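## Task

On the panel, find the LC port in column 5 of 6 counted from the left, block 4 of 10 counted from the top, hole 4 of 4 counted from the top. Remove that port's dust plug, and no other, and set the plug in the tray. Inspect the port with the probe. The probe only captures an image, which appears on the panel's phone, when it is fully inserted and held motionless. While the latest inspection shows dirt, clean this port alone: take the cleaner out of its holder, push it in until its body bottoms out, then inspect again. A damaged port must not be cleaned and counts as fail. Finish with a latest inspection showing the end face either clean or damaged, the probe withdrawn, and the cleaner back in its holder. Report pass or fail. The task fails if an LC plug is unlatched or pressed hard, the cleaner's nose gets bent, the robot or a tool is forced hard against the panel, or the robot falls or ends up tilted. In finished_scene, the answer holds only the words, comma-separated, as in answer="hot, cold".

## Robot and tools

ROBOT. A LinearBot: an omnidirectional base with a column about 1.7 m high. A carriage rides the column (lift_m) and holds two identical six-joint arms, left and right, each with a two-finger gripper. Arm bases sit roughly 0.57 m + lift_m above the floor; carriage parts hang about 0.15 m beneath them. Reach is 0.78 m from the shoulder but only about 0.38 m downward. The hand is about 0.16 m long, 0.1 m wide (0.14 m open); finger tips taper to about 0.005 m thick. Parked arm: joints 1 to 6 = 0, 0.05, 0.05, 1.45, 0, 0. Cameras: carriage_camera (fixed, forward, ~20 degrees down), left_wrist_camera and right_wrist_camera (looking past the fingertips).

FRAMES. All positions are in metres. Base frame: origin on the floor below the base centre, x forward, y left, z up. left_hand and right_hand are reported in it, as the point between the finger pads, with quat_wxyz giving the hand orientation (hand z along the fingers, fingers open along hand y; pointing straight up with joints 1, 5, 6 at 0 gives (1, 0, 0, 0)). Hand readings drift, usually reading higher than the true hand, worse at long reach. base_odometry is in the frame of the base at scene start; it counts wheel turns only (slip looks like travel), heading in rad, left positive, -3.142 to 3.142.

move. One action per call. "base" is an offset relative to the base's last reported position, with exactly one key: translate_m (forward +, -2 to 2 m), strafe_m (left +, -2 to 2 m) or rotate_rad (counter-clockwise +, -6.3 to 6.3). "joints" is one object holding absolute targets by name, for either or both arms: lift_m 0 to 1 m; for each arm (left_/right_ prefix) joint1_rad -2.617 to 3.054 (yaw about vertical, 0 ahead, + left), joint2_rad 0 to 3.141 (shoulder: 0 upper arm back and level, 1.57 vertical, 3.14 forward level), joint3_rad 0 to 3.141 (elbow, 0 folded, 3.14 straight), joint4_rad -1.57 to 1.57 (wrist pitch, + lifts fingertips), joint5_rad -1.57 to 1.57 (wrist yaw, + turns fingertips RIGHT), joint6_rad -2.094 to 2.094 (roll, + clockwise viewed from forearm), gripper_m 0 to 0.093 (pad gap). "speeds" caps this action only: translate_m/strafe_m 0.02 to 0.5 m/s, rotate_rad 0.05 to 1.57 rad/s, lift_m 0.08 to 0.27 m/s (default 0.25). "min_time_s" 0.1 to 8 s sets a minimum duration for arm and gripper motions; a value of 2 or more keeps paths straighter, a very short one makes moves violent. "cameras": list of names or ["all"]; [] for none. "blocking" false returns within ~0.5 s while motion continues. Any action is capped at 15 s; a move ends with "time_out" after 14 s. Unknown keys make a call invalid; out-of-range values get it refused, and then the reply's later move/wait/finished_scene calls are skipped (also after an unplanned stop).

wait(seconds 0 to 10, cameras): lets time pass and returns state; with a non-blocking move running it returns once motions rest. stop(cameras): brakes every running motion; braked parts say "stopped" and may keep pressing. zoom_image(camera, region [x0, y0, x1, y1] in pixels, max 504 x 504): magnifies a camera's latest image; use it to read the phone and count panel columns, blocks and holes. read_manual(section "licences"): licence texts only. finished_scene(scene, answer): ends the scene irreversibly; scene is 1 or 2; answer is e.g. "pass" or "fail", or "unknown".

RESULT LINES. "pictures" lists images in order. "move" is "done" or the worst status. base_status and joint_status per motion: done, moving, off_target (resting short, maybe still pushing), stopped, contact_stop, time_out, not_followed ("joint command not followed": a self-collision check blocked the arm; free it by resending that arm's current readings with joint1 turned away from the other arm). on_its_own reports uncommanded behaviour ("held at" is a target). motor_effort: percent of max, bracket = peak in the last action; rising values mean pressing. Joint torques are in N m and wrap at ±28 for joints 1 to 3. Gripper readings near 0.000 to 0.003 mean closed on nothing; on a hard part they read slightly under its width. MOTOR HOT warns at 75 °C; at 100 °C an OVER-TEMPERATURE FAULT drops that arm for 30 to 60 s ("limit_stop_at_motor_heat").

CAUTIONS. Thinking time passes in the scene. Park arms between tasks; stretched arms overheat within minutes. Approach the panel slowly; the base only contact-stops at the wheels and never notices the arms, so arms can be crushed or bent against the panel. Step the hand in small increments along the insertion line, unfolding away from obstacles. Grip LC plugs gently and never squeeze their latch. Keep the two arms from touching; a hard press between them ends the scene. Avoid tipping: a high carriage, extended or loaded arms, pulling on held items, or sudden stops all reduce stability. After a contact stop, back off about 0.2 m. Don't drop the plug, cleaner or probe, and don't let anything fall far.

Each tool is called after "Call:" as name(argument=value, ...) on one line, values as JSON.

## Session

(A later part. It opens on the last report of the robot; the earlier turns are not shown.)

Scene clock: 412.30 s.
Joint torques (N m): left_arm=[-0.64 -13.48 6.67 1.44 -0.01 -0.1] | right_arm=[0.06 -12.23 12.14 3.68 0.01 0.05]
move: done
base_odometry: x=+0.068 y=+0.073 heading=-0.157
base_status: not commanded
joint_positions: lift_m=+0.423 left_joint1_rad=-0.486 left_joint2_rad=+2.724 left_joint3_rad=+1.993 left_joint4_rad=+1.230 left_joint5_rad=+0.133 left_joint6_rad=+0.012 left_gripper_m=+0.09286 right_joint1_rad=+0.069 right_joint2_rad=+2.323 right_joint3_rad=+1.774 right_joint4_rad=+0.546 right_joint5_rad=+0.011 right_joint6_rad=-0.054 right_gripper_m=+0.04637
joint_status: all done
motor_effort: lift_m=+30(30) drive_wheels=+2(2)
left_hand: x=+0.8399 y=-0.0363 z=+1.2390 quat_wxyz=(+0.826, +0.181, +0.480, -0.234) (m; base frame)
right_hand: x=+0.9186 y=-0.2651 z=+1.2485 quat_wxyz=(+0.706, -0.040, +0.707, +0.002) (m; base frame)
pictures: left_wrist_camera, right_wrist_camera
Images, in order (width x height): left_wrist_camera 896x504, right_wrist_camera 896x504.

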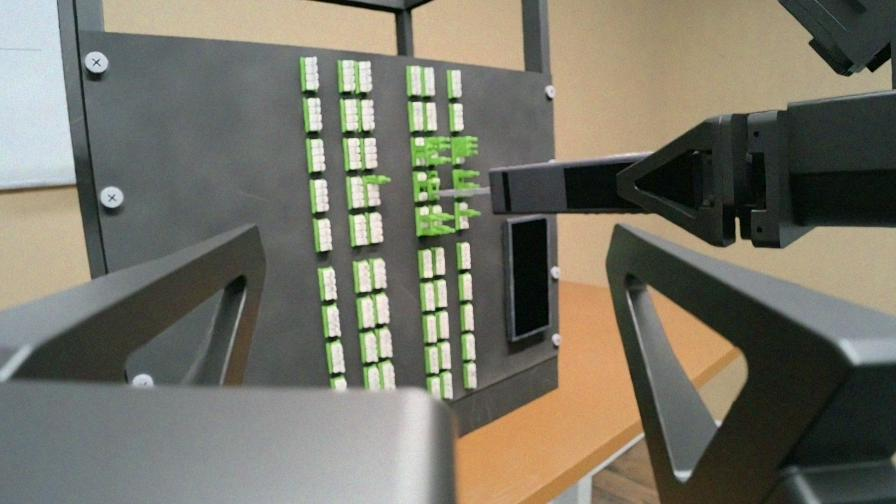

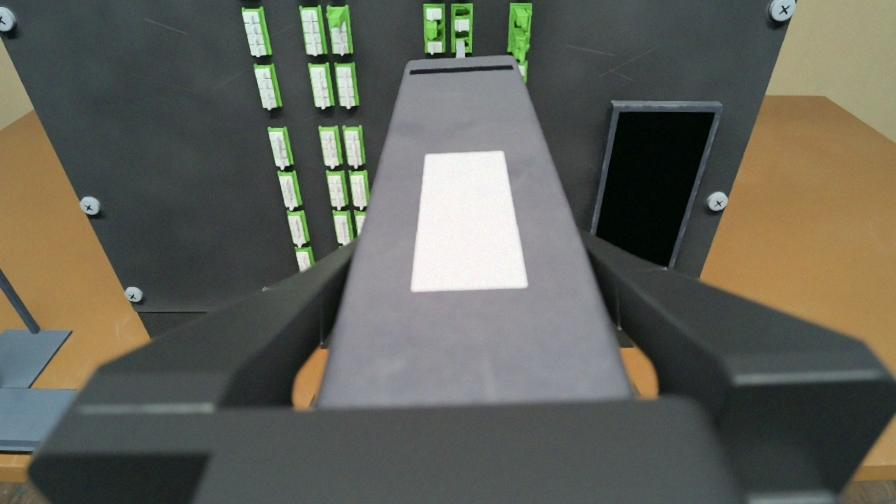

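Call:
move(joints={"right_joint2_rad":2.3425}, cameras=["right_wrist_camera","left_wrist_camera"])

Call:
zoom_image(camera="right_wrist_camera", region=[440, 10, 480, 60])

Call:
zoom_image(camera="left_wrist_camera", region=[430, 180, 460, 210])

Scene clock: 413.07 s.
Joint torques (N m): left_arm=[-0.62 -13.48 6.67 1.45 0 -0.1] | right_arm=[0.06 -11.99 12.01 3.68 -0.01 0.06]
move: done
base_odometry: x=+0.068 y=+0.073 heading=-0.157
base_status: not commanded
joint_positions: lift_m=+0.423 left_joint1_rad=-0.486 left_joint2_rad=+2.724 left_joint3_rad=+1.993 left_joint4_rad=+1.230 left_joint5_rad=+0.133 left_joint6_rad=+0.012 left_gripper_m=+0.09286 right_joint1_rad=+0.069 right_joint2_rad=+2.323 right_joint3_rad=+1.774 right_joint4_rad=+0.546 right_joint5_rad=+0.011 right_joint6_rad=-0.054 right_gripper_m=+0.04637
joint_status: all done
motor_effort: lift_m=+30(30) drive_wheels=+2(2)
left_hand: x=+0.8399 y=-0.0363 z=+1.2390 quat_wxyz=(+0.826, +0.181, +0.480, -0.234) (m; base frame)
right_hand: x=+0.9186 y=-0.2651 z=+1.2485 quat_wxyz=(+0.706, -0.040, +0.707, +0.002) (m; base frame)
pictures: left_wrist_camera, right_wrist_camera
Images, in order (width x height): left_wrist_camera 896x504, right_wrist_camera 896x504.

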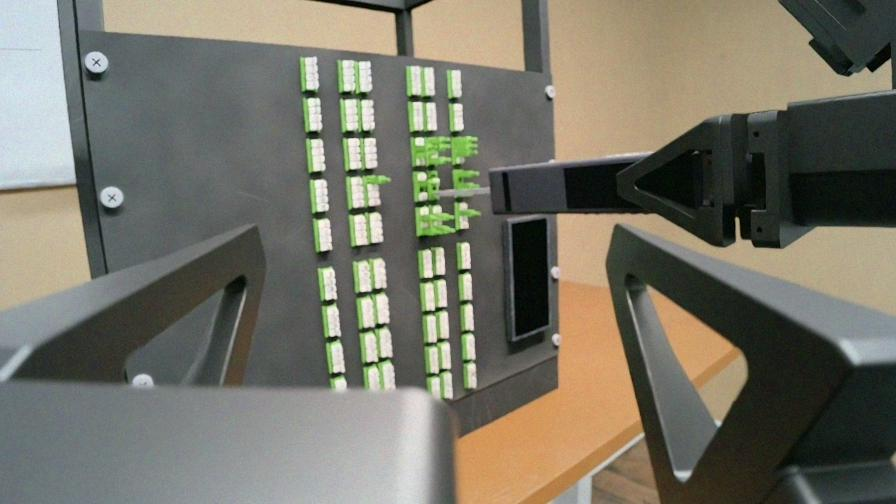

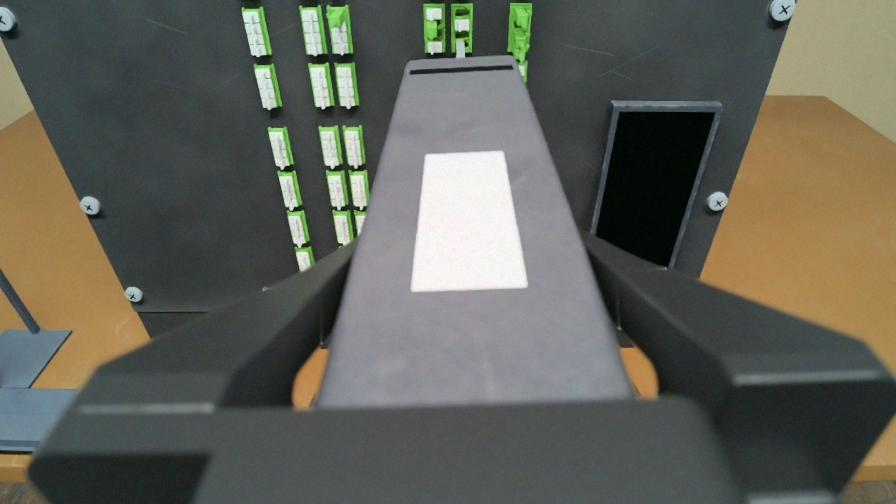

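Scaled by 10.080 from the camera's 896x504 image, which has a finer 1280x720 frame.

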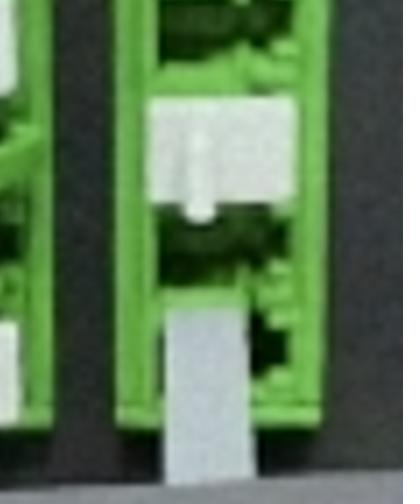

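Scaled by 16.800 from the camera's 896x504 image, which has a finer 1280x720 frame.

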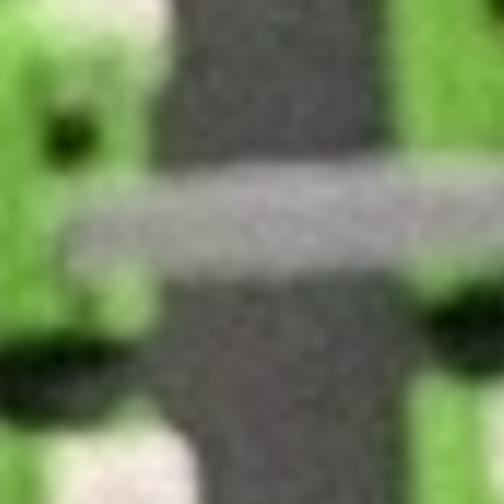

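Call:
move(joints={"right_joint4_rad":0.602}, cameras=["right_wrist_camera"])

Call:
zoom_image(camera="right_wrist_camera", region=[440, 10, 480, 60])

Call:
move(joints={"right_joint4_rad":0.600}, cameras=["right_wrist_camera"])

Call:
zoom_image(camera="right_wrist_camera", region=[440, 10, 480, 60])

Scene clock: 413.97 s.
Joint torques (N m): left_arm=[-0.62 -13.48 6.67 1.44 0 -0.1] | right_arm=[0.09 -12.04 12.05 3.42 0 0.08]
move: off_target
base_odometry: x=+0.068 y=+0.073 heading=-0.157
base_status: not commanded
joint_positions: lift_m=+0.423 left_joint1_rad=-0.486 left_joint2_rad=+2.724 left_joint3_rad=+1.993 left_joint4_rad=+1.230 left_joint5_rad=+0.133 left_joint6_rad=+0.012 left_gripper_m=+0.09286 right_joint1_rad=+0.069 right_joint2_rad=+2.323 right_joint3_rad=+1.774 right_joint4_rad=+0.545 right_joint5_rad=+0.011 right_joint6_rad=-0.054 right_gripper_m=+0.04637
joint_status: right_joint4_rad off_target (ended at +0.545, target +0.602)
motor_effort: lift_m=+30(30) drive_wheels=+2(2)
left_hand: x=+0.8399 y=-0.0363 z=+1.2390 quat_wxyz=(+0.826, +0.181, +0.480, -0.234) (m; base frame)
right_hand: x=+0.9186 y=-0.2651 z=+1.2482 quat_wxyz=(+0.706, -0.040, +0.707, +0.002) (m; base frame)
pictures: right_wrist_camera
Images, in order (width x height): right_wrist_camera 896x504.

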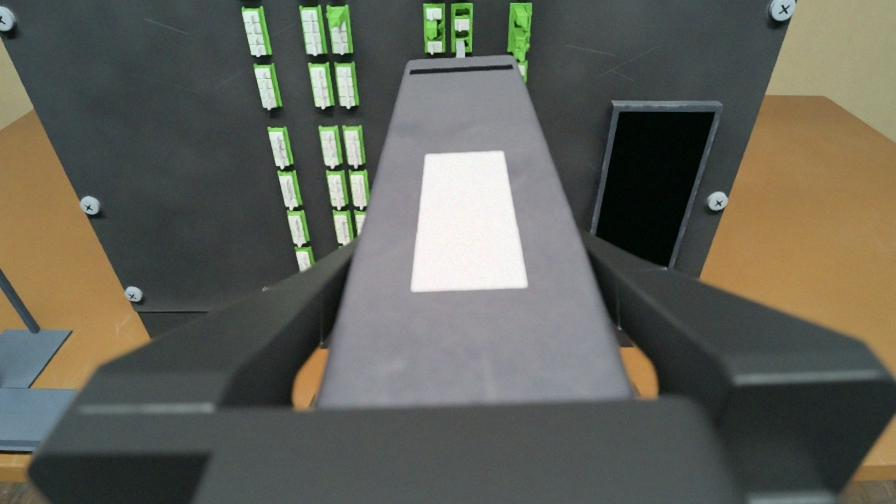

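Scaled by 10.080 from the camera's 896x504 image, which has a finer 1280x720 frame.

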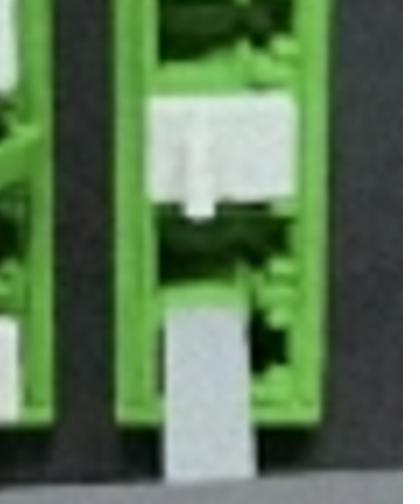

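Scene clock: 414.27 s.
Joint torques (N m): left_arm=[-0.64 -13.48 6.67 1.45 0 -0.1] | right_arm=[0.09 -12.07 12 3.4 0 0.06]
move: off_target
base_odometry: x=+0.068 y=+0.073 heading=-0.157
base_status: not commanded
joint_positions: lift_m=+0.423 left_joint1_rad=-0.486 left_joint2_rad=+2.724 left_joint3_rad=+1.993 left_joint4_rad=+1.230 left_joint5_rad=+0.133 left_joint6_rad=+0.012 left_gripper_m=+0.09286 right_joint1_rad=+0.069 right_joint2_rad=+2.323 right_joint3_rad=+1.774 right_joint4_rad=+0.545 right_joint5_rad=+0.011 right_joint6_rad=-0.054 right_gripper_m=+0.04637
joint_status: right_joint4_rad off_target (ended at +0.545, target +0.600)
motor_effort: lift_m=+29(30) drive_wheels=+2(2)
left_hand: x=+0.8399 y=-0.0363 z=+1.2390 quat_wxyz=(+0.826, +0.181, +0.480, -0.234) (m; base frame)
right_hand: x=+0.9186 y=-0.2651 z=+1.2482 quat_wxyz=(+0.706, -0.040, +0.707, +0.002) (m; base frame)
pictures: right_wrist_camera
Images, in order (width x height): right_wrist_camera 896x504.

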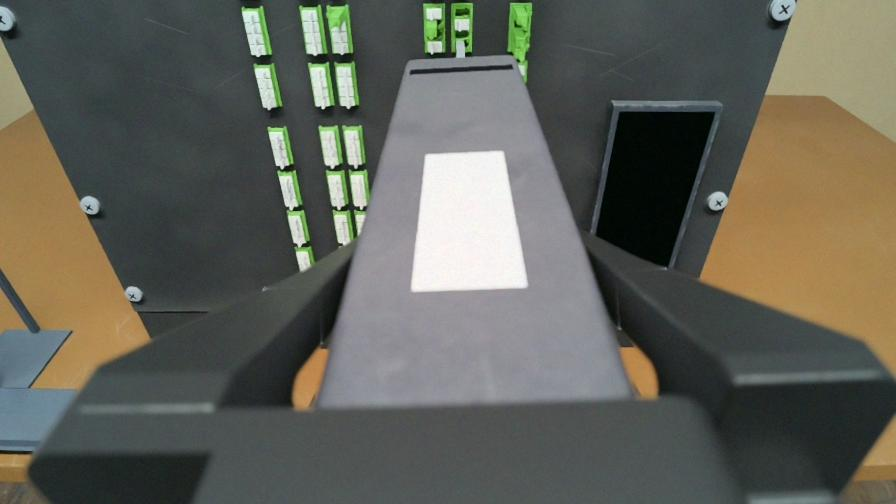

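Scaled by 10.080 from the camera's 896x504 image, which has a finer 1280x720 frame.

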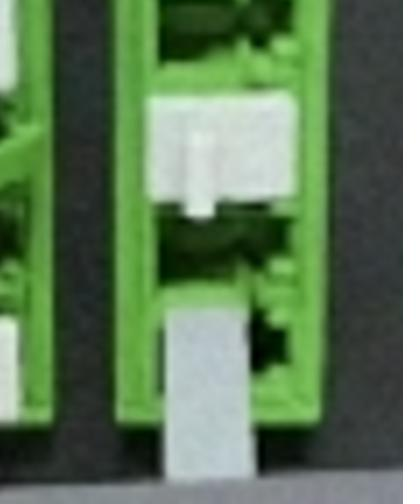

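Call:
move(joints={"right_joint4_rad":0.5975}, cameras=["right_wrist_camera"])

Call:
zoom_image(camera="right_wrist_camera", region=[440, 10, 480, 60])

Call:
move(joints={"right_joint4_rad":0.5955}, cameras=["right_wrist_camera"])

Call:
zoom_image(camera="right_wrist_camera", region=[440, 10, 480, 60])

Scene clock: 414.90 s.
Joint torques (N m): left_arm=[-0.62 -13.48 6.67 1.44 0 -0.1] | right_arm=[0.1 -12.05 12.01 3.36 0.02 0.07]
move: off_target
base_odometry: x=+0.068 y=+0.073 heading=-0.157
base_status: not commanded
joint_positions: lift_m=+0.423 left_joint1_rad=-0.486 left_joint2_rad=+2.724 left_joint3_rad=+1.993 left_joint4_rad=+1.230 left_joint5_rad=+0.133 left_joint6_rad=+0.012 left_gripper_m=+0.09286 right_joint1_rad=+0.069 right_joint2_rad=+2.323 right_joint3_rad=+1.774 right_joint4_rad=+0.545 right_joint5_rad=+0.011 right_joint6_rad=-0.054 right_gripper_m=+0.04637
joint_status: right_joint4_rad off_target (ended at +0.545, target +0.598)
motor_effort: lift_m=+30(30) drive_wheels=+2(2)
left_hand: x=+0.8399 y=-0.0363 z=+1.2390 quat_wxyz=(+0.826, +0.181, +0.480, -0.234) (m; base frame)
right_hand: x=+0.9186 y=-0.2651 z=+1.2481 quat_wxyz=(+0.706, -0.040, +0.708, +0.002) (m; base frame)
pictures: right_wrist_camera
Images, in order (width x height): right_wrist_camera 896x504.

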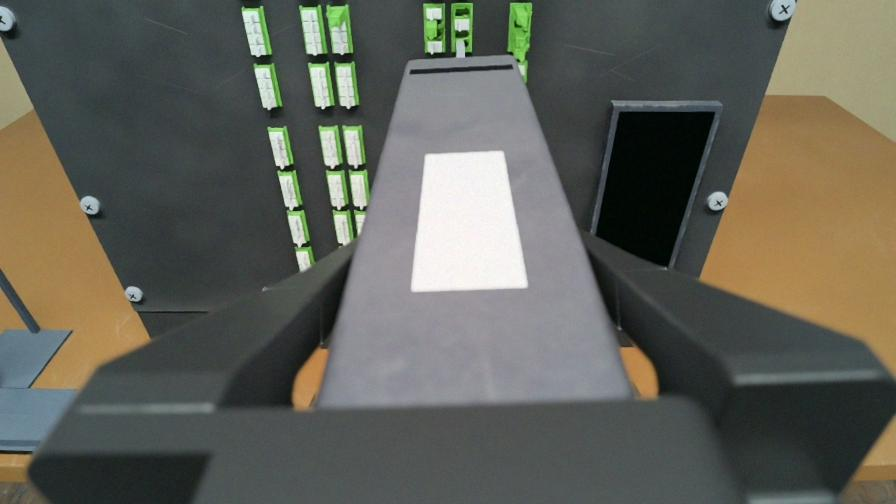

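Scaled by 10.080 from the camera's 896x504 image, which has a finer 1280x720 frame.

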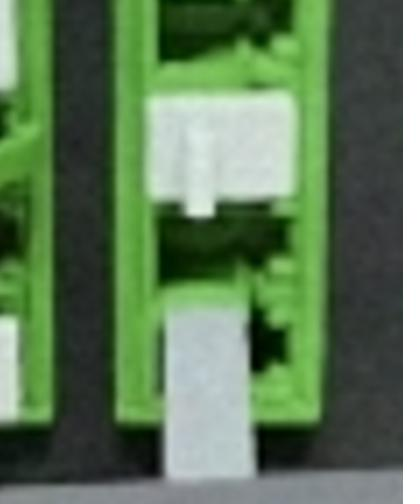

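Scene clock: 415.20 s.
Joint torques (N m): left_arm=[-0.62 -13.48 6.65 1.44 -0.01 -0.1] | right_arm=[0.02 -11.95 12.03 3.35 0 0.07]
move: off_target
base_odometry: x=+0.068 y=+0.073 heading=-0.157
base_status: not commanded
joint_positions: lift_m=+0.423 left_joint1_rad=-0.486 left_joint2_rad=+2.724 left_joint3_rad=+1.993 left_joint4_rad=+1.230 left_joint5_rad=+0.133 left_joint6_rad=+0.012 left_gripper_m=+0.09286 right_joint1_rad=+0.069 right_joint2_rad=+2.323 right_joint3_rad=+1.774 right_joint4_rad=+0.544 right_joint5_rad=+0.011 right_joint6_rad=-0.054 right_gripper_m=+0.04637
joint_status: right_joint4_rad off_target (ended at +0.544, target +0.596)
motor_effort: lift_m=+30(30) drive_wheels=+2(2)
left_hand: x=+0.8399 y=-0.0363 z=+1.2390 quat_wxyz=(+0.826, +0.181, +0.480, -0.234) (m; base frame)
right_hand: x=+0.9186 y=-0.2651 z=+1.2480 quat_wxyz=(+0.705, -0.040, +0.708, +0.002) (m; base frame)
pictures: right_wrist_camera
Images, in order (width x height): right_wrist_camera 896x504.

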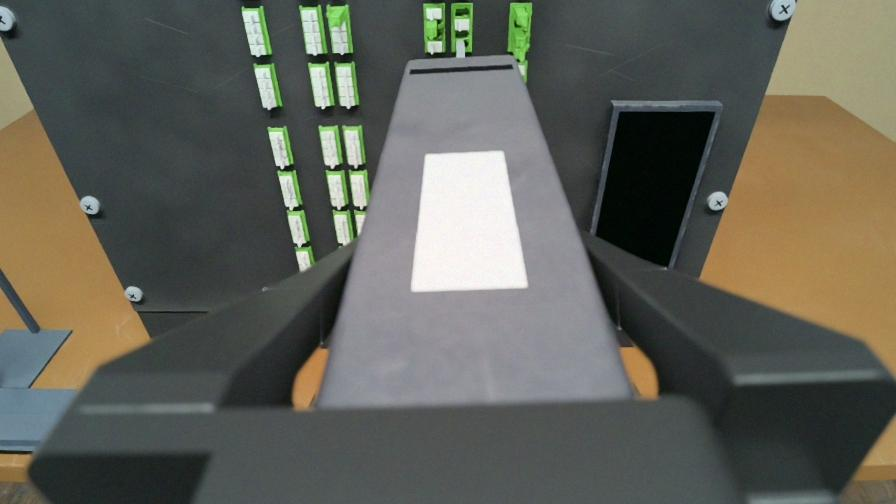

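Scaled by 10.080 from the camera's 896x504 image, which has a finer 1280x720 frame.

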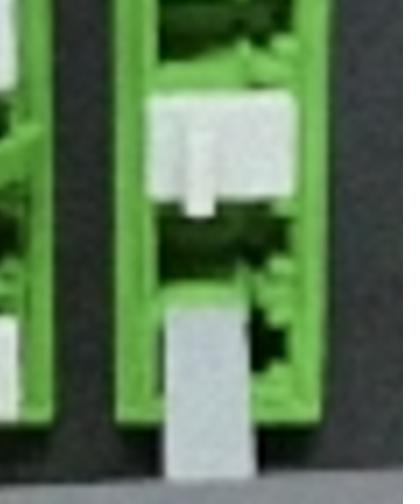

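Call:
move(cameras=["left_wrist_camera"])

Call:
zoom_image(camera="left_wrist_camera", region=[425, 180, 445, 200])

Call:
zoom_image(camera="left_wrist_camera", region=[400, 130, 500, 240])

Scene clock: 418.30 s.
Joint torques (N m): left_arm=[-0.64 -13.48 6.67 1.45 -0.01 -0.1] | right_arm=[0.1 -12.07 12.01 3.34 0.02 0.07]
base_odometry: x=+0.068 y=+0.073 heading=-0.157
base_status: not commanded
joint_positions: lift_m=+0.423 left_joint1_rad=-0.486 left_joint2_rad=+2.724 left_joint3_rad=+1.993 left_joint4_rad=+1.230 left_joint5_rad=+0.133 left_joint6_rad=+0.012 left_gripper_m=+0.09286 right_joint1_rad=+0.069 right_joint2_rad=+2.323 right_joint3_rad=+1.774 right_joint4_rad=+0.544 right_joint5_rad=+0.011 right_joint6_rad=-0.054 right_gripper_m=+0.04637
joint_status: right_joint4_rad off_target (ended at +0.544, target +0.596)
motor_effort: lift_m=+30(30) drive_wheels=+2(2)
left_hand: x=+0.8399 y=-0.0363 z=+1.2390 quat_wxyz=(+0.826, +0.181, +0.480, -0.234) (m; base frame)
right_hand: x=+0.9186 y=-0.2651 z=+1.2480 quat_wxyz=(+0.705, -0.040, +0.708, +0.002) (m; base frame)
pictures: left_wrist_camera
Images, in order (width x height): left_wrist_camera 896x504.

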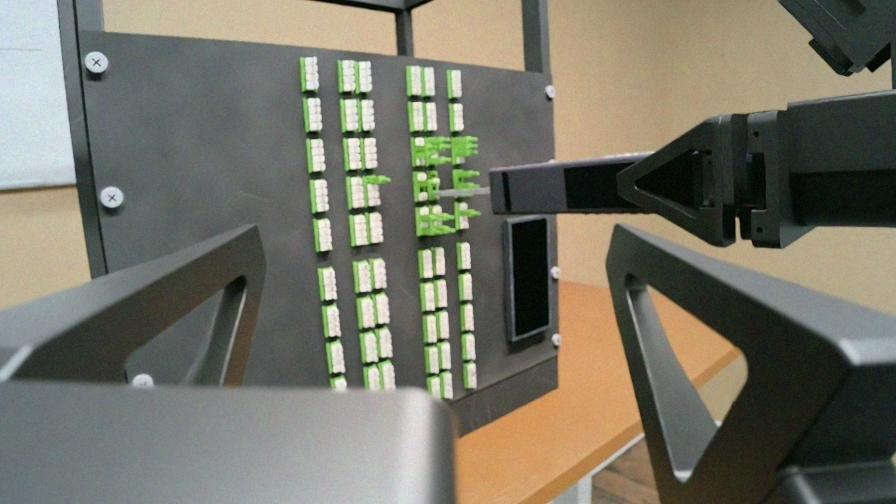

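Scaled by 25.200 from the camera's 896x504 image, which has a finer 1280x720 frame.

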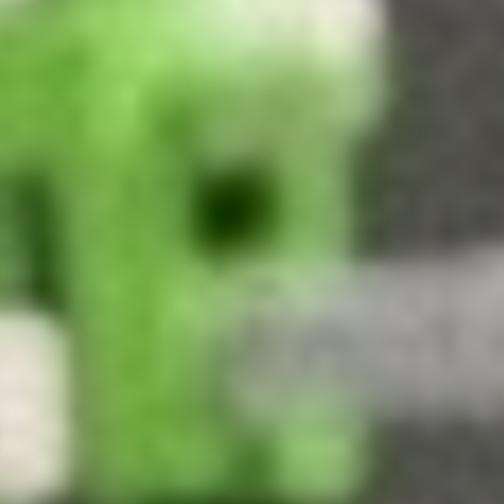

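Scaled by 4.582 from the camera's 896x504 image, which has a finer 1280x720 frame.

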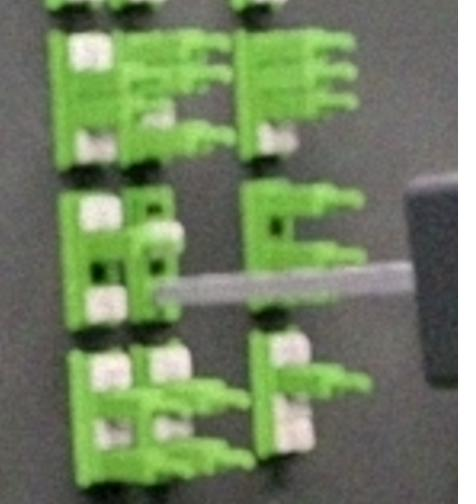

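Call:
move(joints={"right_joint5_rad":0.001}, cameras=["right_wrist_camera"])

Call:
zoom_image(camera="right_wrist_camera", region=[440, 10, 480, 60])

Scene clock: 430.80 s.
Joint torques (N m): left_arm=[-0.62 -13.48 6.67 1.45 0 -0.1] | right_arm=[0.03 -11.96 12.05 3.35 -0.19 0.06]
move: done
base_odometry: x=+0.068 y=+0.073 heading=-0.157
base_status: not commanded
joint_positions: lift_m=+0.423 left_joint1_rad=-0.486 left_joint2_rad=+2.724 left_joint3_rad=+1.993 left_joint4_rad=+1.230 left_joint5_rad=+0.133 left_joint6_rad=+0.012 left_gripper_m=+0.09286 right_joint1_rad=+0.069 right_joint2_rad=+2.323 right_joint3_rad=+1.774 right_joint4_rad=+0.544 right_joint5_rad=+0.009 right_joint6_rad=-0.054 right_gripper_m=+0.04637
joint_status: all done
motor_effort: lift_m=+29(30) drive_wheels=+2(2)
left_hand: x=+0.8399 y=-0.0363 z=+1.2390 quat_wxyz=(+0.826, +0.181, +0.480, -0.234) (m; base frame)
right_hand: x=+0.9186 y=-0.2648 z=+1.2480 quat_wxyz=(+0.705, -0.040, +0.708, +0.002) (m; base frame)
pictures: right_wrist_camera
Images, in order (width x height): right_wrist_camera 896x504.

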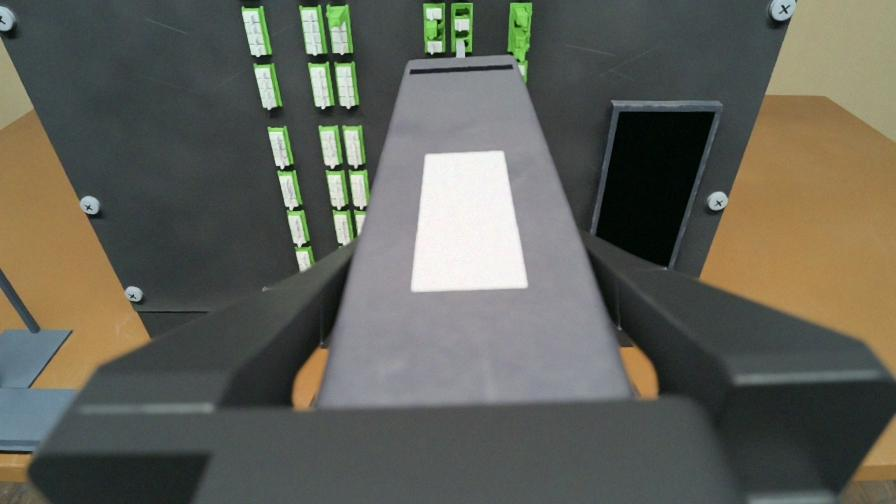

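Scaled by 10.080 from the camera's 896x504 image, which has a finer 1280x720 frame.

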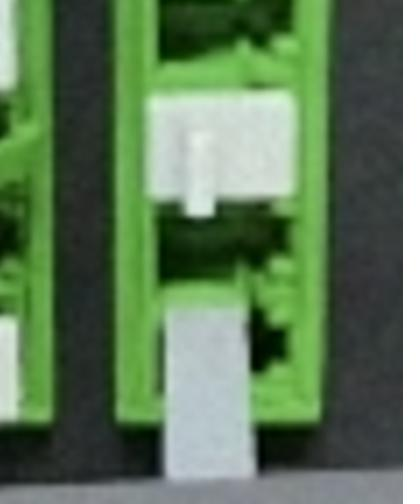

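Call:
move(joints={"right_joint5_rad":-0.004}, cameras=["right_wrist_camera"])

Call:
zoom_image(camera="right_wrist_camera", region=[440, 10, 480, 60])

Call:
move(joints={"right_joint5_rad":-0.009}, cameras=["right_wrist_camera"])

Call:
zoom_image(camera="right_wrist_camera", region=[440, 10, 480, 60])

Scene clock: 431.57 s.
Joint torques (N m): left_arm=[-0.62 -13.48 6.67 1.45 -0.01 -0.1] | right_arm=[0.08 -12 11.99 3.33 -0.14 0.06]
move: done
base_odometry: x=+0.068 y=+0.073 heading=-0.157
base_status: not commanded
joint_positions: lift_m=+0.423 left_joint1_rad=-0.486 left_joint2_rad=+2.724 left_joint3_rad=+1.993 left_joint4_rad=+1.230 left_joint5_rad=+0.133 left_joint6_rad=+0.012 left_gripper_m=+0.09286 right_joint1_rad=+0.069 right_joint2_rad=+2.323 right_joint3_rad=+1.774 right_joint4_rad=+0.544 right_joint5_rad=+0.006 right_joint6_rad=-0.054 right_gripper_m=+0.04637
joint_status: all done
motor_effort: lift_m=+30(30) drive_wheels=+2(2)
left_hand: x=+0.8399 y=-0.0363 z=+1.2390 quat_wxyz=(+0.826, +0.181, +0.480, -0.234) (m; base frame)
right_hand: x=+0.9186 y=-0.2643 z=+1.2480 quat_wxyz=(+0.705, -0.042, +0.708, +0.003) (m; base frame)
pictures: right_wrist_camera
Images, in order (width x height): right_wrist_camera 896x504.

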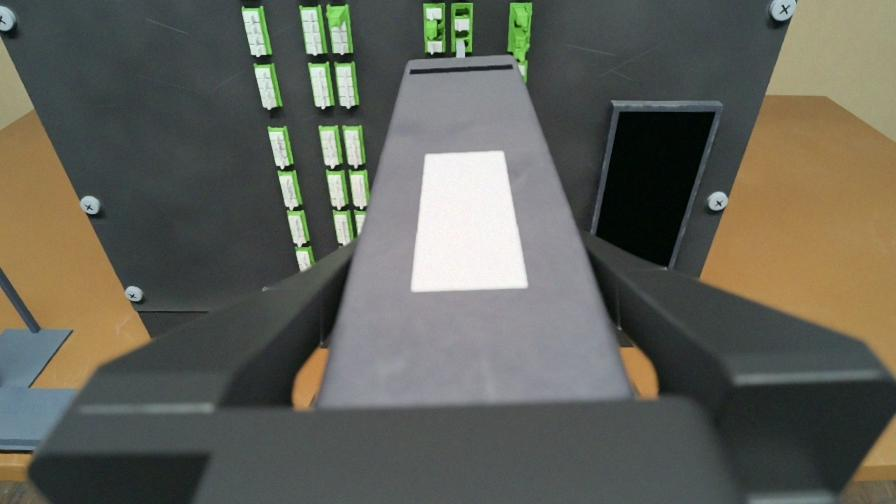

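Scaled by 10.080 from the camera's 896x504 image, which has a finer 1280x720 frame.

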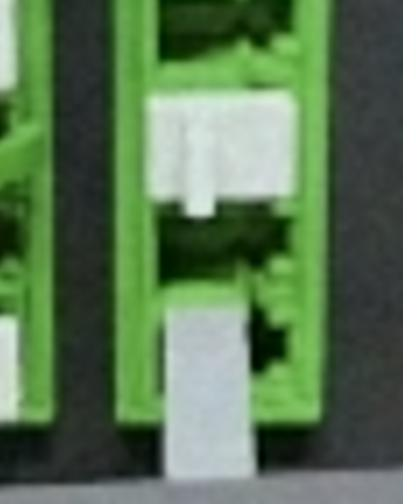

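Scene clock: 431.87 s.
Joint torques (N m): left_arm=[-0.62 -13.48 6.67 1.45 0 -0.1] | right_arm=[0.12 -11.99 12.05 3.34 -0.16 0.05]
move: done
base_odometry: x=+0.068 y=+0.073 heading=-0.157
base_status: not commanded
joint_positions: lift_m=+0.423 left_joint1_rad=-0.486 left_joint2_rad=+2.724 left_joint3_rad=+1.993 left_joint4_rad=+1.230 left_joint5_rad=+0.133 left_joint6_rad=+0.012 left_gripper_m=+0.09286 right_joint1_rad=+0.069 right_joint2_rad=+2.323 right_joint3_rad=+1.774 right_joint4_rad=+0.544 right_joint5_rad=+0.001 right_joint6_rad=-0.054 right_gripper_m=+0.04637
joint_status: all done
motor_effort: lift_m=+30(30) drive_wheels=+2(2)
left_hand: x=+0.8399 y=-0.0363 z=+1.2390 quat_wxyz=(+0.826, +0.181, +0.480, -0.234) (m; base frame)
right_hand: x=+0.9185 y=-0.2633 z=+1.2480 quat_wxyz=(+0.705, -0.044, +0.707, +0.005) (m; base frame)
pictures: right_wrist_camera
Images, in order (width x height): right_wrist_camera 896x504.

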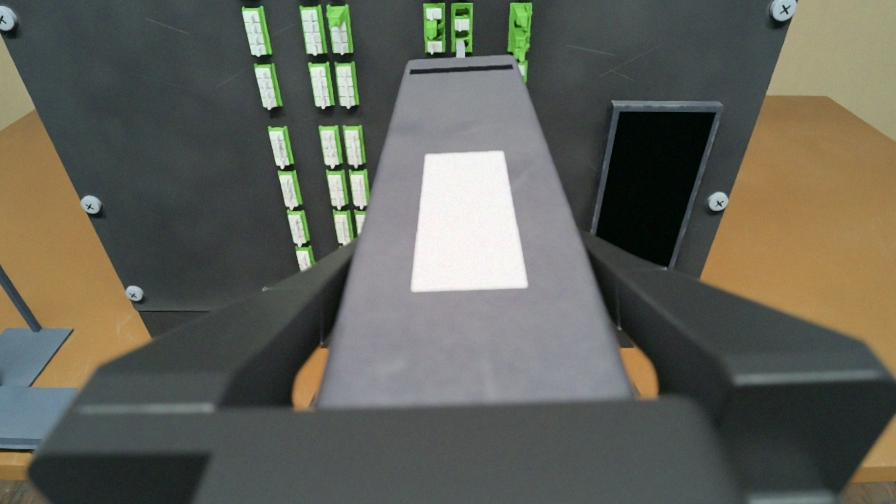

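Scaled by 10.080 from the camera's 896x504 image, which has a finer 1280x720 frame.

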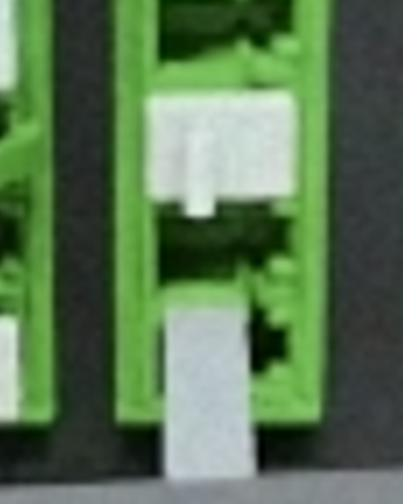

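Call:
move(cameras=["right_wrist_camera","left_wrist_camera"])

Call:
zoom_image(camera="right_wrist_camera", region=[440, 10, 480, 60])

Call:
zoom_image(camera="left_wrist_camera", region=[425, 180, 445, 200])

Scene clock: 432.37 s.
Joint torques (N m): left_arm=[-0.61 -13.49 6.67 1.45 0 -0.1] | right_arm=[0.13 -12.07 12.01 3.33 -0.2 0.06]
base_odometry: x=+0.068 y=+0.073 heading=-0.157
base_status: not commanded
joint_positions: lift_m=+0.423 left_joint1_rad=-0.486 left_joint2_rad=+2.724 left_joint3_rad=+1.993 left_joint4_rad=+1.230 left_joint5_rad=+0.133 left_joint6_rad=+0.012 left_gripper_m=+0.09286 right_joint1_rad=+0.069 right_joint2_rad=+2.323 right_joint3_rad=+1.774 right_joint4_rad=+0.544 right_joint5_rad=+0.000 right_joint6_rad=-0.054 right_gripper_m=+0.04637
joint_status: all done
motor_effort: lift_m=+29(30) drive_wheels=+2(2)
left_hand: x=+0.8399 y=-0.0363 z=+1.2390 quat_wxyz=(+0.826, +0.181, +0.480, -0.234) (m; base frame)
right_hand: x=+0.9185 y=-0.2632 z=+1.2480 quat_wxyz=(+0.705, -0.044, +0.707, +0.005) (m; base frame)
pictures: left_wrist_camera, right_wrist_camera
Images, in order (width x height): left_wrist_camera 896x504, right_wrist_camera 896x504.

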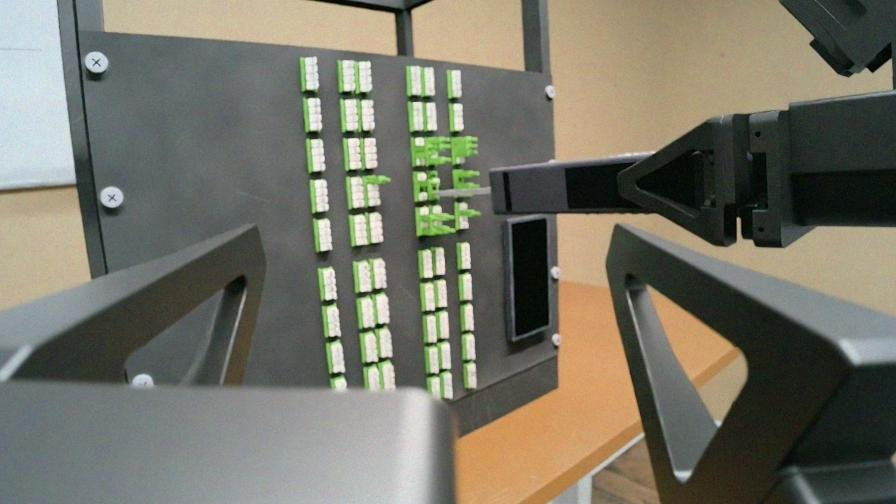

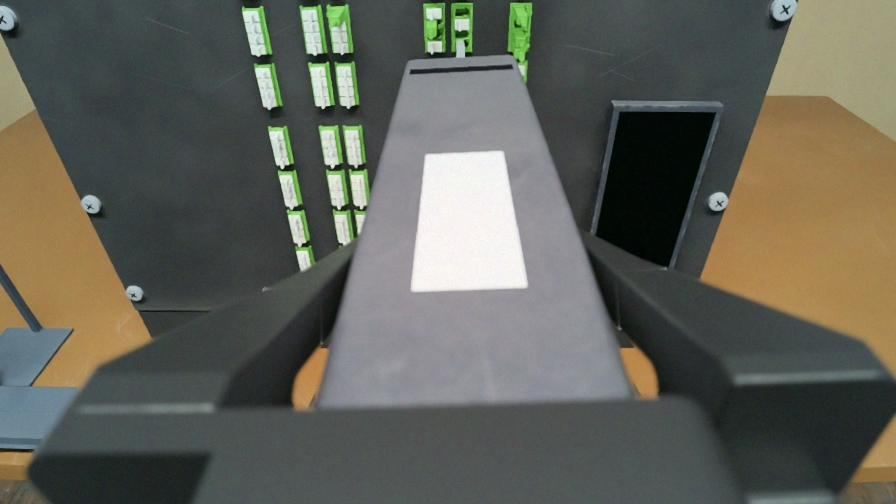

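Scaled by 10.080 from the camera's 896x504 image, which has a finer 1280x720 frame.

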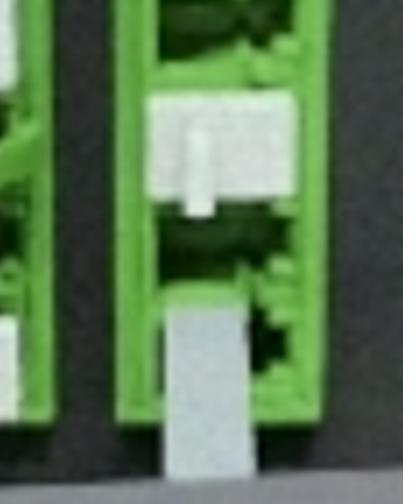

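Scaled by 25.200 from the camera's 896x504 image, which has a finer 1280x720 frame.

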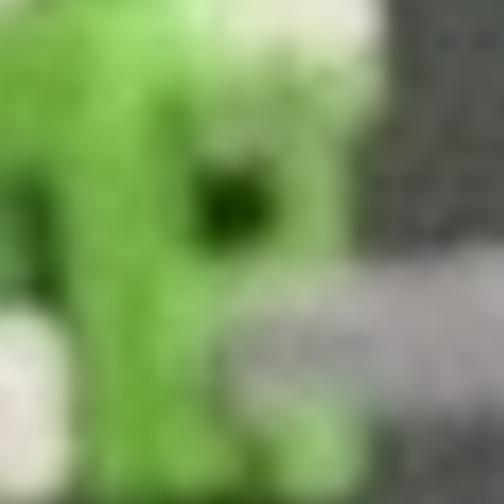

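Call:
move(joints={"right_joint2_rad":2.238,"right_joint3_rad":1.757,"right_joint4_rad":0.62,"right_joint5_rad":0.004}, cameras=[], min_time_s=1.0)

Call:
move(joints={"right_joint2_rad":2.324,"right_joint3_rad":1.813,"right_joint4_rad":0.630}, cameras=["right_wrist_camera","left_wrist_camera"], min_time_s=1.0)

Call:
zoom_image(camera="right_wrist_camera", region=[440, 10, 480, 60])

Call:
zoom_image(camera="left_wrist_camera", region=[425, 180, 445, 200])

Scene clock: 435.70 s.
Joint torques (N m): left_arm=[-0.62 -13.45 6.67 1.44 0 -0.1] | right_arm=[0.08 -20.82 7.27 3.6 -0.04 0.06]
move: off_target
base_odometry: x=+0.068 y=+0.073 heading=-0.157
base_status: not commanded
joint_positions: lift_m=+0.423 left_joint1_rad=-0.486 left_joint2_rad=+2.724 left_joint3_rad=+1.993 left_joint4_rad=+1.230 left_joint5_rad=+0.133 left_joint6_rad=+0.012 left_gripper_m=+0.09286 right_joint1_rad=+0.069 right_joint2_rad=+2.314 right_joint3_rad=+1.758 right_joint4_rad=+0.548 right_joint5_rad=+0.000 right_joint6_rad=-0.054 right_gripper_m=+0.04637
joint_status: right_joint4_rad off_target (ended at +0.548, target +0.620); the others done
motor_effort: lift_m=+30(30) drive_wheels=+2(2)
left_hand: x=+0.8399 y=-0.0363 z=+1.2390 quat_wxyz=(+0.826, +0.181, +0.480, -0.234) (m; base frame)
right_hand: x=+0.9162 y=-0.2633 z=+1.2468 quat_wxyz=(+0.704, -0.044, +0.709, +0.005) (m; base frame)
pictures: none
No camera images: "cameras" was empty.

Scene clock: 437.00 s.
Joint torques (N m): left_arm=[-0.64 -13.49 6.67 1.45 -0.01 -0.1] | right_arm=[0.05 -12.81 11.67 3.68 -0.04 0.05]
move: off_target
base_odometry: x=+0.068 y=+0.073 heading=-0.157
base_status: not commanded
joint_positions: lift_m=+0.423 left_joint1_rad=-0.486 left_joint2_rad=+2.724 left_joint3_rad=+1.993 left_joint4_rad=+1.230 left_joint5_rad=+0.133 left_joint6_rad=+0.012 left_gripper_m=+0.09286 right_joint1_rad=+0.069 right_joint2_rad=+2.314 right_joint3_rad=+1.758 right_joint4_rad=+0.551 right_joint5_rad=+0.000 right_joint6_rad=-0.054 right_gripper_m=+0.04637
joint_status: right_joint4_rad off_target (ended at +0.551, target +0.630); the others done
motor_effort: lift_m=+30(30) drive_wheels=+2(2)
left_hand: x=+0.8399 y=-0.0363 z=+1.2390 quat_wxyz=(+0.826, +0.181, +0.480, -0.234) (m; base frame)
right_hand: x=+0.9161 y=-0.2633 z=+1.2478 quat_wxyz=(+0.705, -0.044, +0.708, +0.005) (m; base frame)
pictures: left_wrist_camera, right_wrist_camera
Images, in order (width x height): left_wrist_camera 896x504, right_wrist_camera 896x504.

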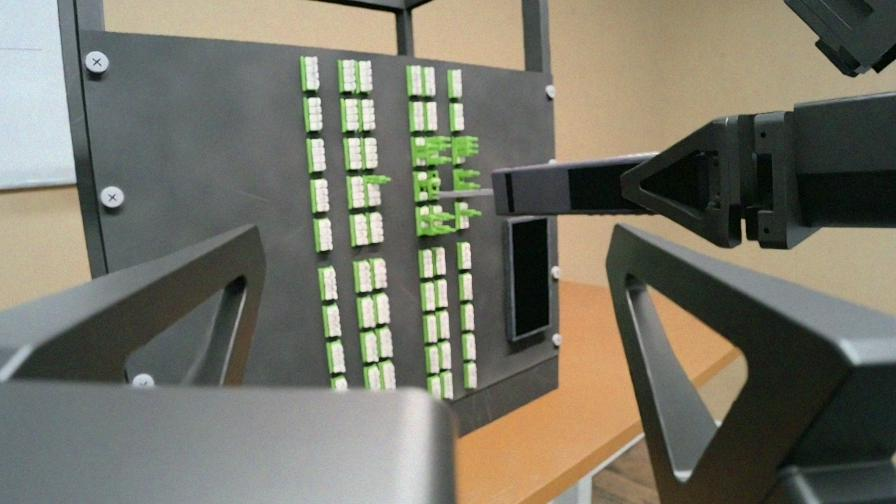

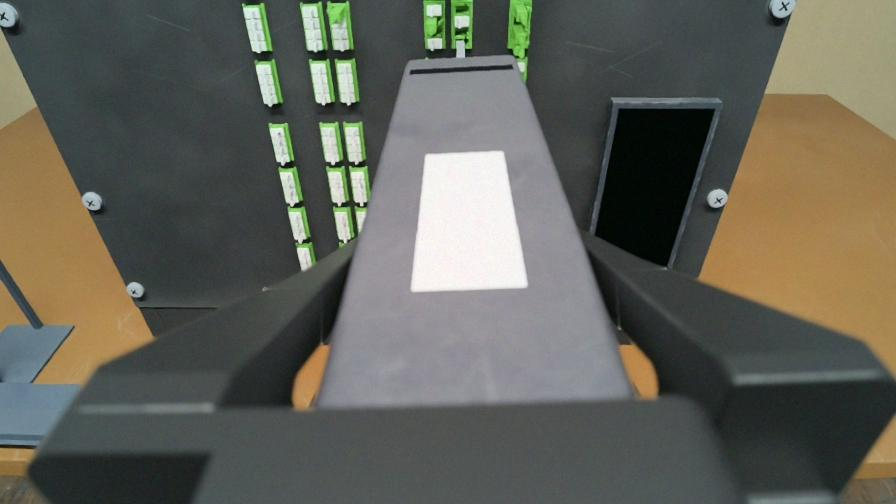

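Scaled by 10.080 from the camera's 896x504 image, which has a finer 1280x720 frame.

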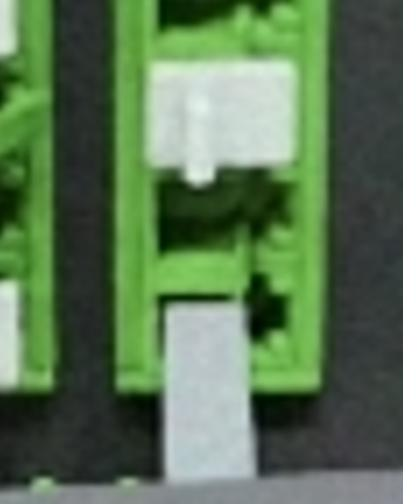

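Scaled by 25.200 from the camera's 896x504 image, which has a finer 1280x720 frame.

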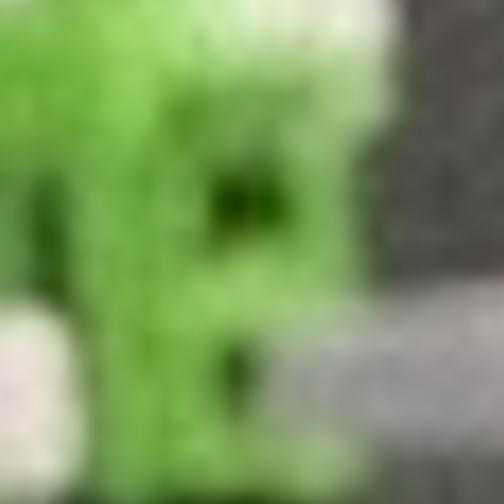

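Call:
move(joints={"right_joint5_rad":0.02}, cameras=["right_wrist_camera"])

Call:
zoom_image(camera="right_wrist_camera", region=[440, 10, 480, 60])

Call:
wait(seconds=0.5, cameras=["right_wrist_camera"])

Call:
zoom_image(camera="right_wrist_camera", region=[440, 10, 480, 60])

Scene clock: 438.30 s.
Joint torques (N m): left_arm=[-0.64 -13.48 6.67 1.45 0 -0.1] | right_arm=[0.06 -12.78 11.66 3.68 0.05 0.06]
move: done
base_odometry: x=+0.068 y=+0.073 heading=-0.157
base_status: not commanded
joint_positions: lift_m=+0.423 left_joint1_rad=-0.486 left_joint2_rad=+2.724 left_joint3_rad=+1.993 left_joint4_rad=+1.230 left_joint5_rad=+0.133 left_joint6_rad=+0.012 left_gripper_m=+0.09286 right_joint1_rad=+0.069 right_joint2_rad=+2.314 right_joint3_rad=+1.758 right_joint4_rad=+0.551 right_joint5_rad=+0.010 right_joint6_rad=-0.054 right_gripper_m=+0.04637
joint_status: all done
motor_effort: lift_m=+30(30) drive_wheels=+2(2)
left_hand: x=+0.8399 y=-0.0363 z=+1.2390 quat_wxyz=(+0.826, +0.181, +0.480, -0.234) (m; base frame)
right_hand: x=+0.9162 y=-0.2651 z=+1.2478 quat_wxyz=(+0.705, -0.040, +0.708, +0.002) (m; base frame)
pictures: right_wrist_camera
Images, in order (width x height): right_wrist_camera 896x504.

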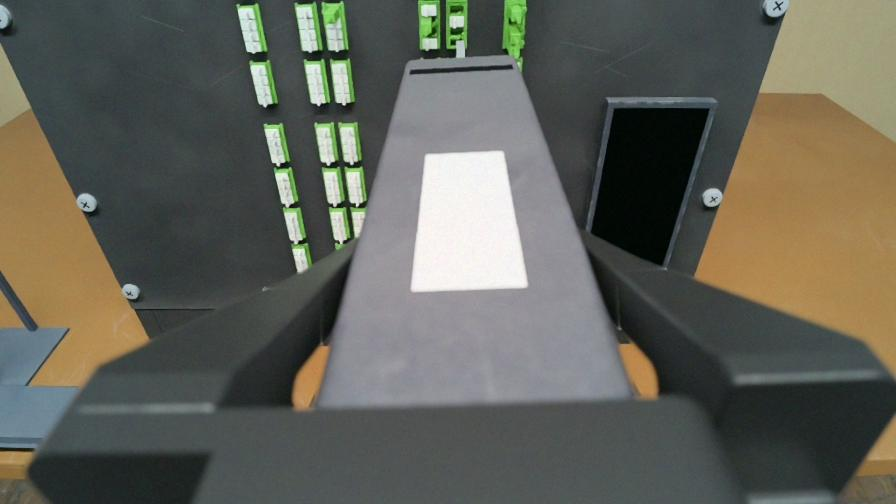

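Scaled by 10.080 from the camera's 896x504 image, which has a finer 1280x720 frame.

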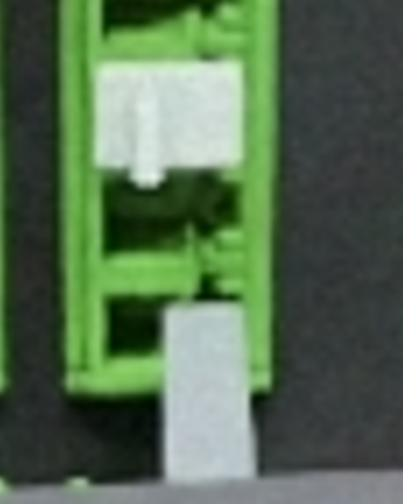

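Scene clock: 438.80 s.
Joint torques (N m): left_arm=[-0.62 -13.48 6.67 1.44 0 -0.1] | right_arm=[0.03 -12.85 11.75 3.68 0.01 0.05]
base_odometry: x=+0.068 y=+0.073 heading=-0.157
base_status: not commanded
joint_positions: lift_m=+0.423 left_joint1_rad=-0.486 left_joint2_rad=+2.724 left_joint3_rad=+1.993 left_joint4_rad=+1.230 left_joint5_rad=+0.133 left_joint6_rad=+0.012 left_gripper_m=+0.09286 right_joint1_rad=+0.069 right_joint2_rad=+2.314 right_joint3_rad=+1.758 right_joint4_rad=+0.551 right_joint5_rad=+0.011 right_joint6_rad=-0.054 right_gripper_m=+0.04637
joint_status: all done
motor_effort: lift_m=+30(30) drive_wheels=+2(2)
left_hand: x=+0.8399 y=-0.0363 z=+1.2390 quat_wxyz=(+0.826, +0.181, +0.480, -0.234) (m; base frame)
right_hand: x=+0.9162 y=-0.2653 z=+1.2478 quat_wxyz=(+0.705, -0.040, +0.708, +0.001) (m; base frame)
wait: 0.50 s; at rest by 0.27 s
pictures: right_wrist_camera
Images, in order (width x height): right_wrist_camera 896x504.

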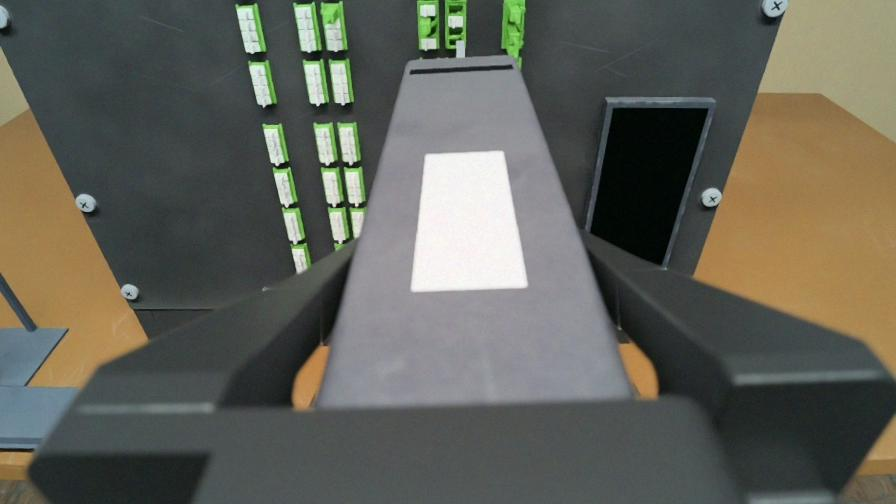

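Scaled by 10.080 from the camera's 896x504 image, which has a finer 1280x720 frame.

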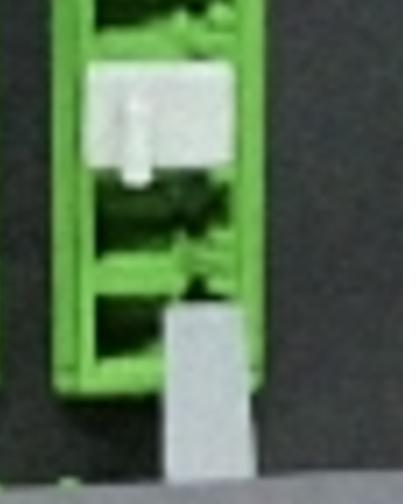

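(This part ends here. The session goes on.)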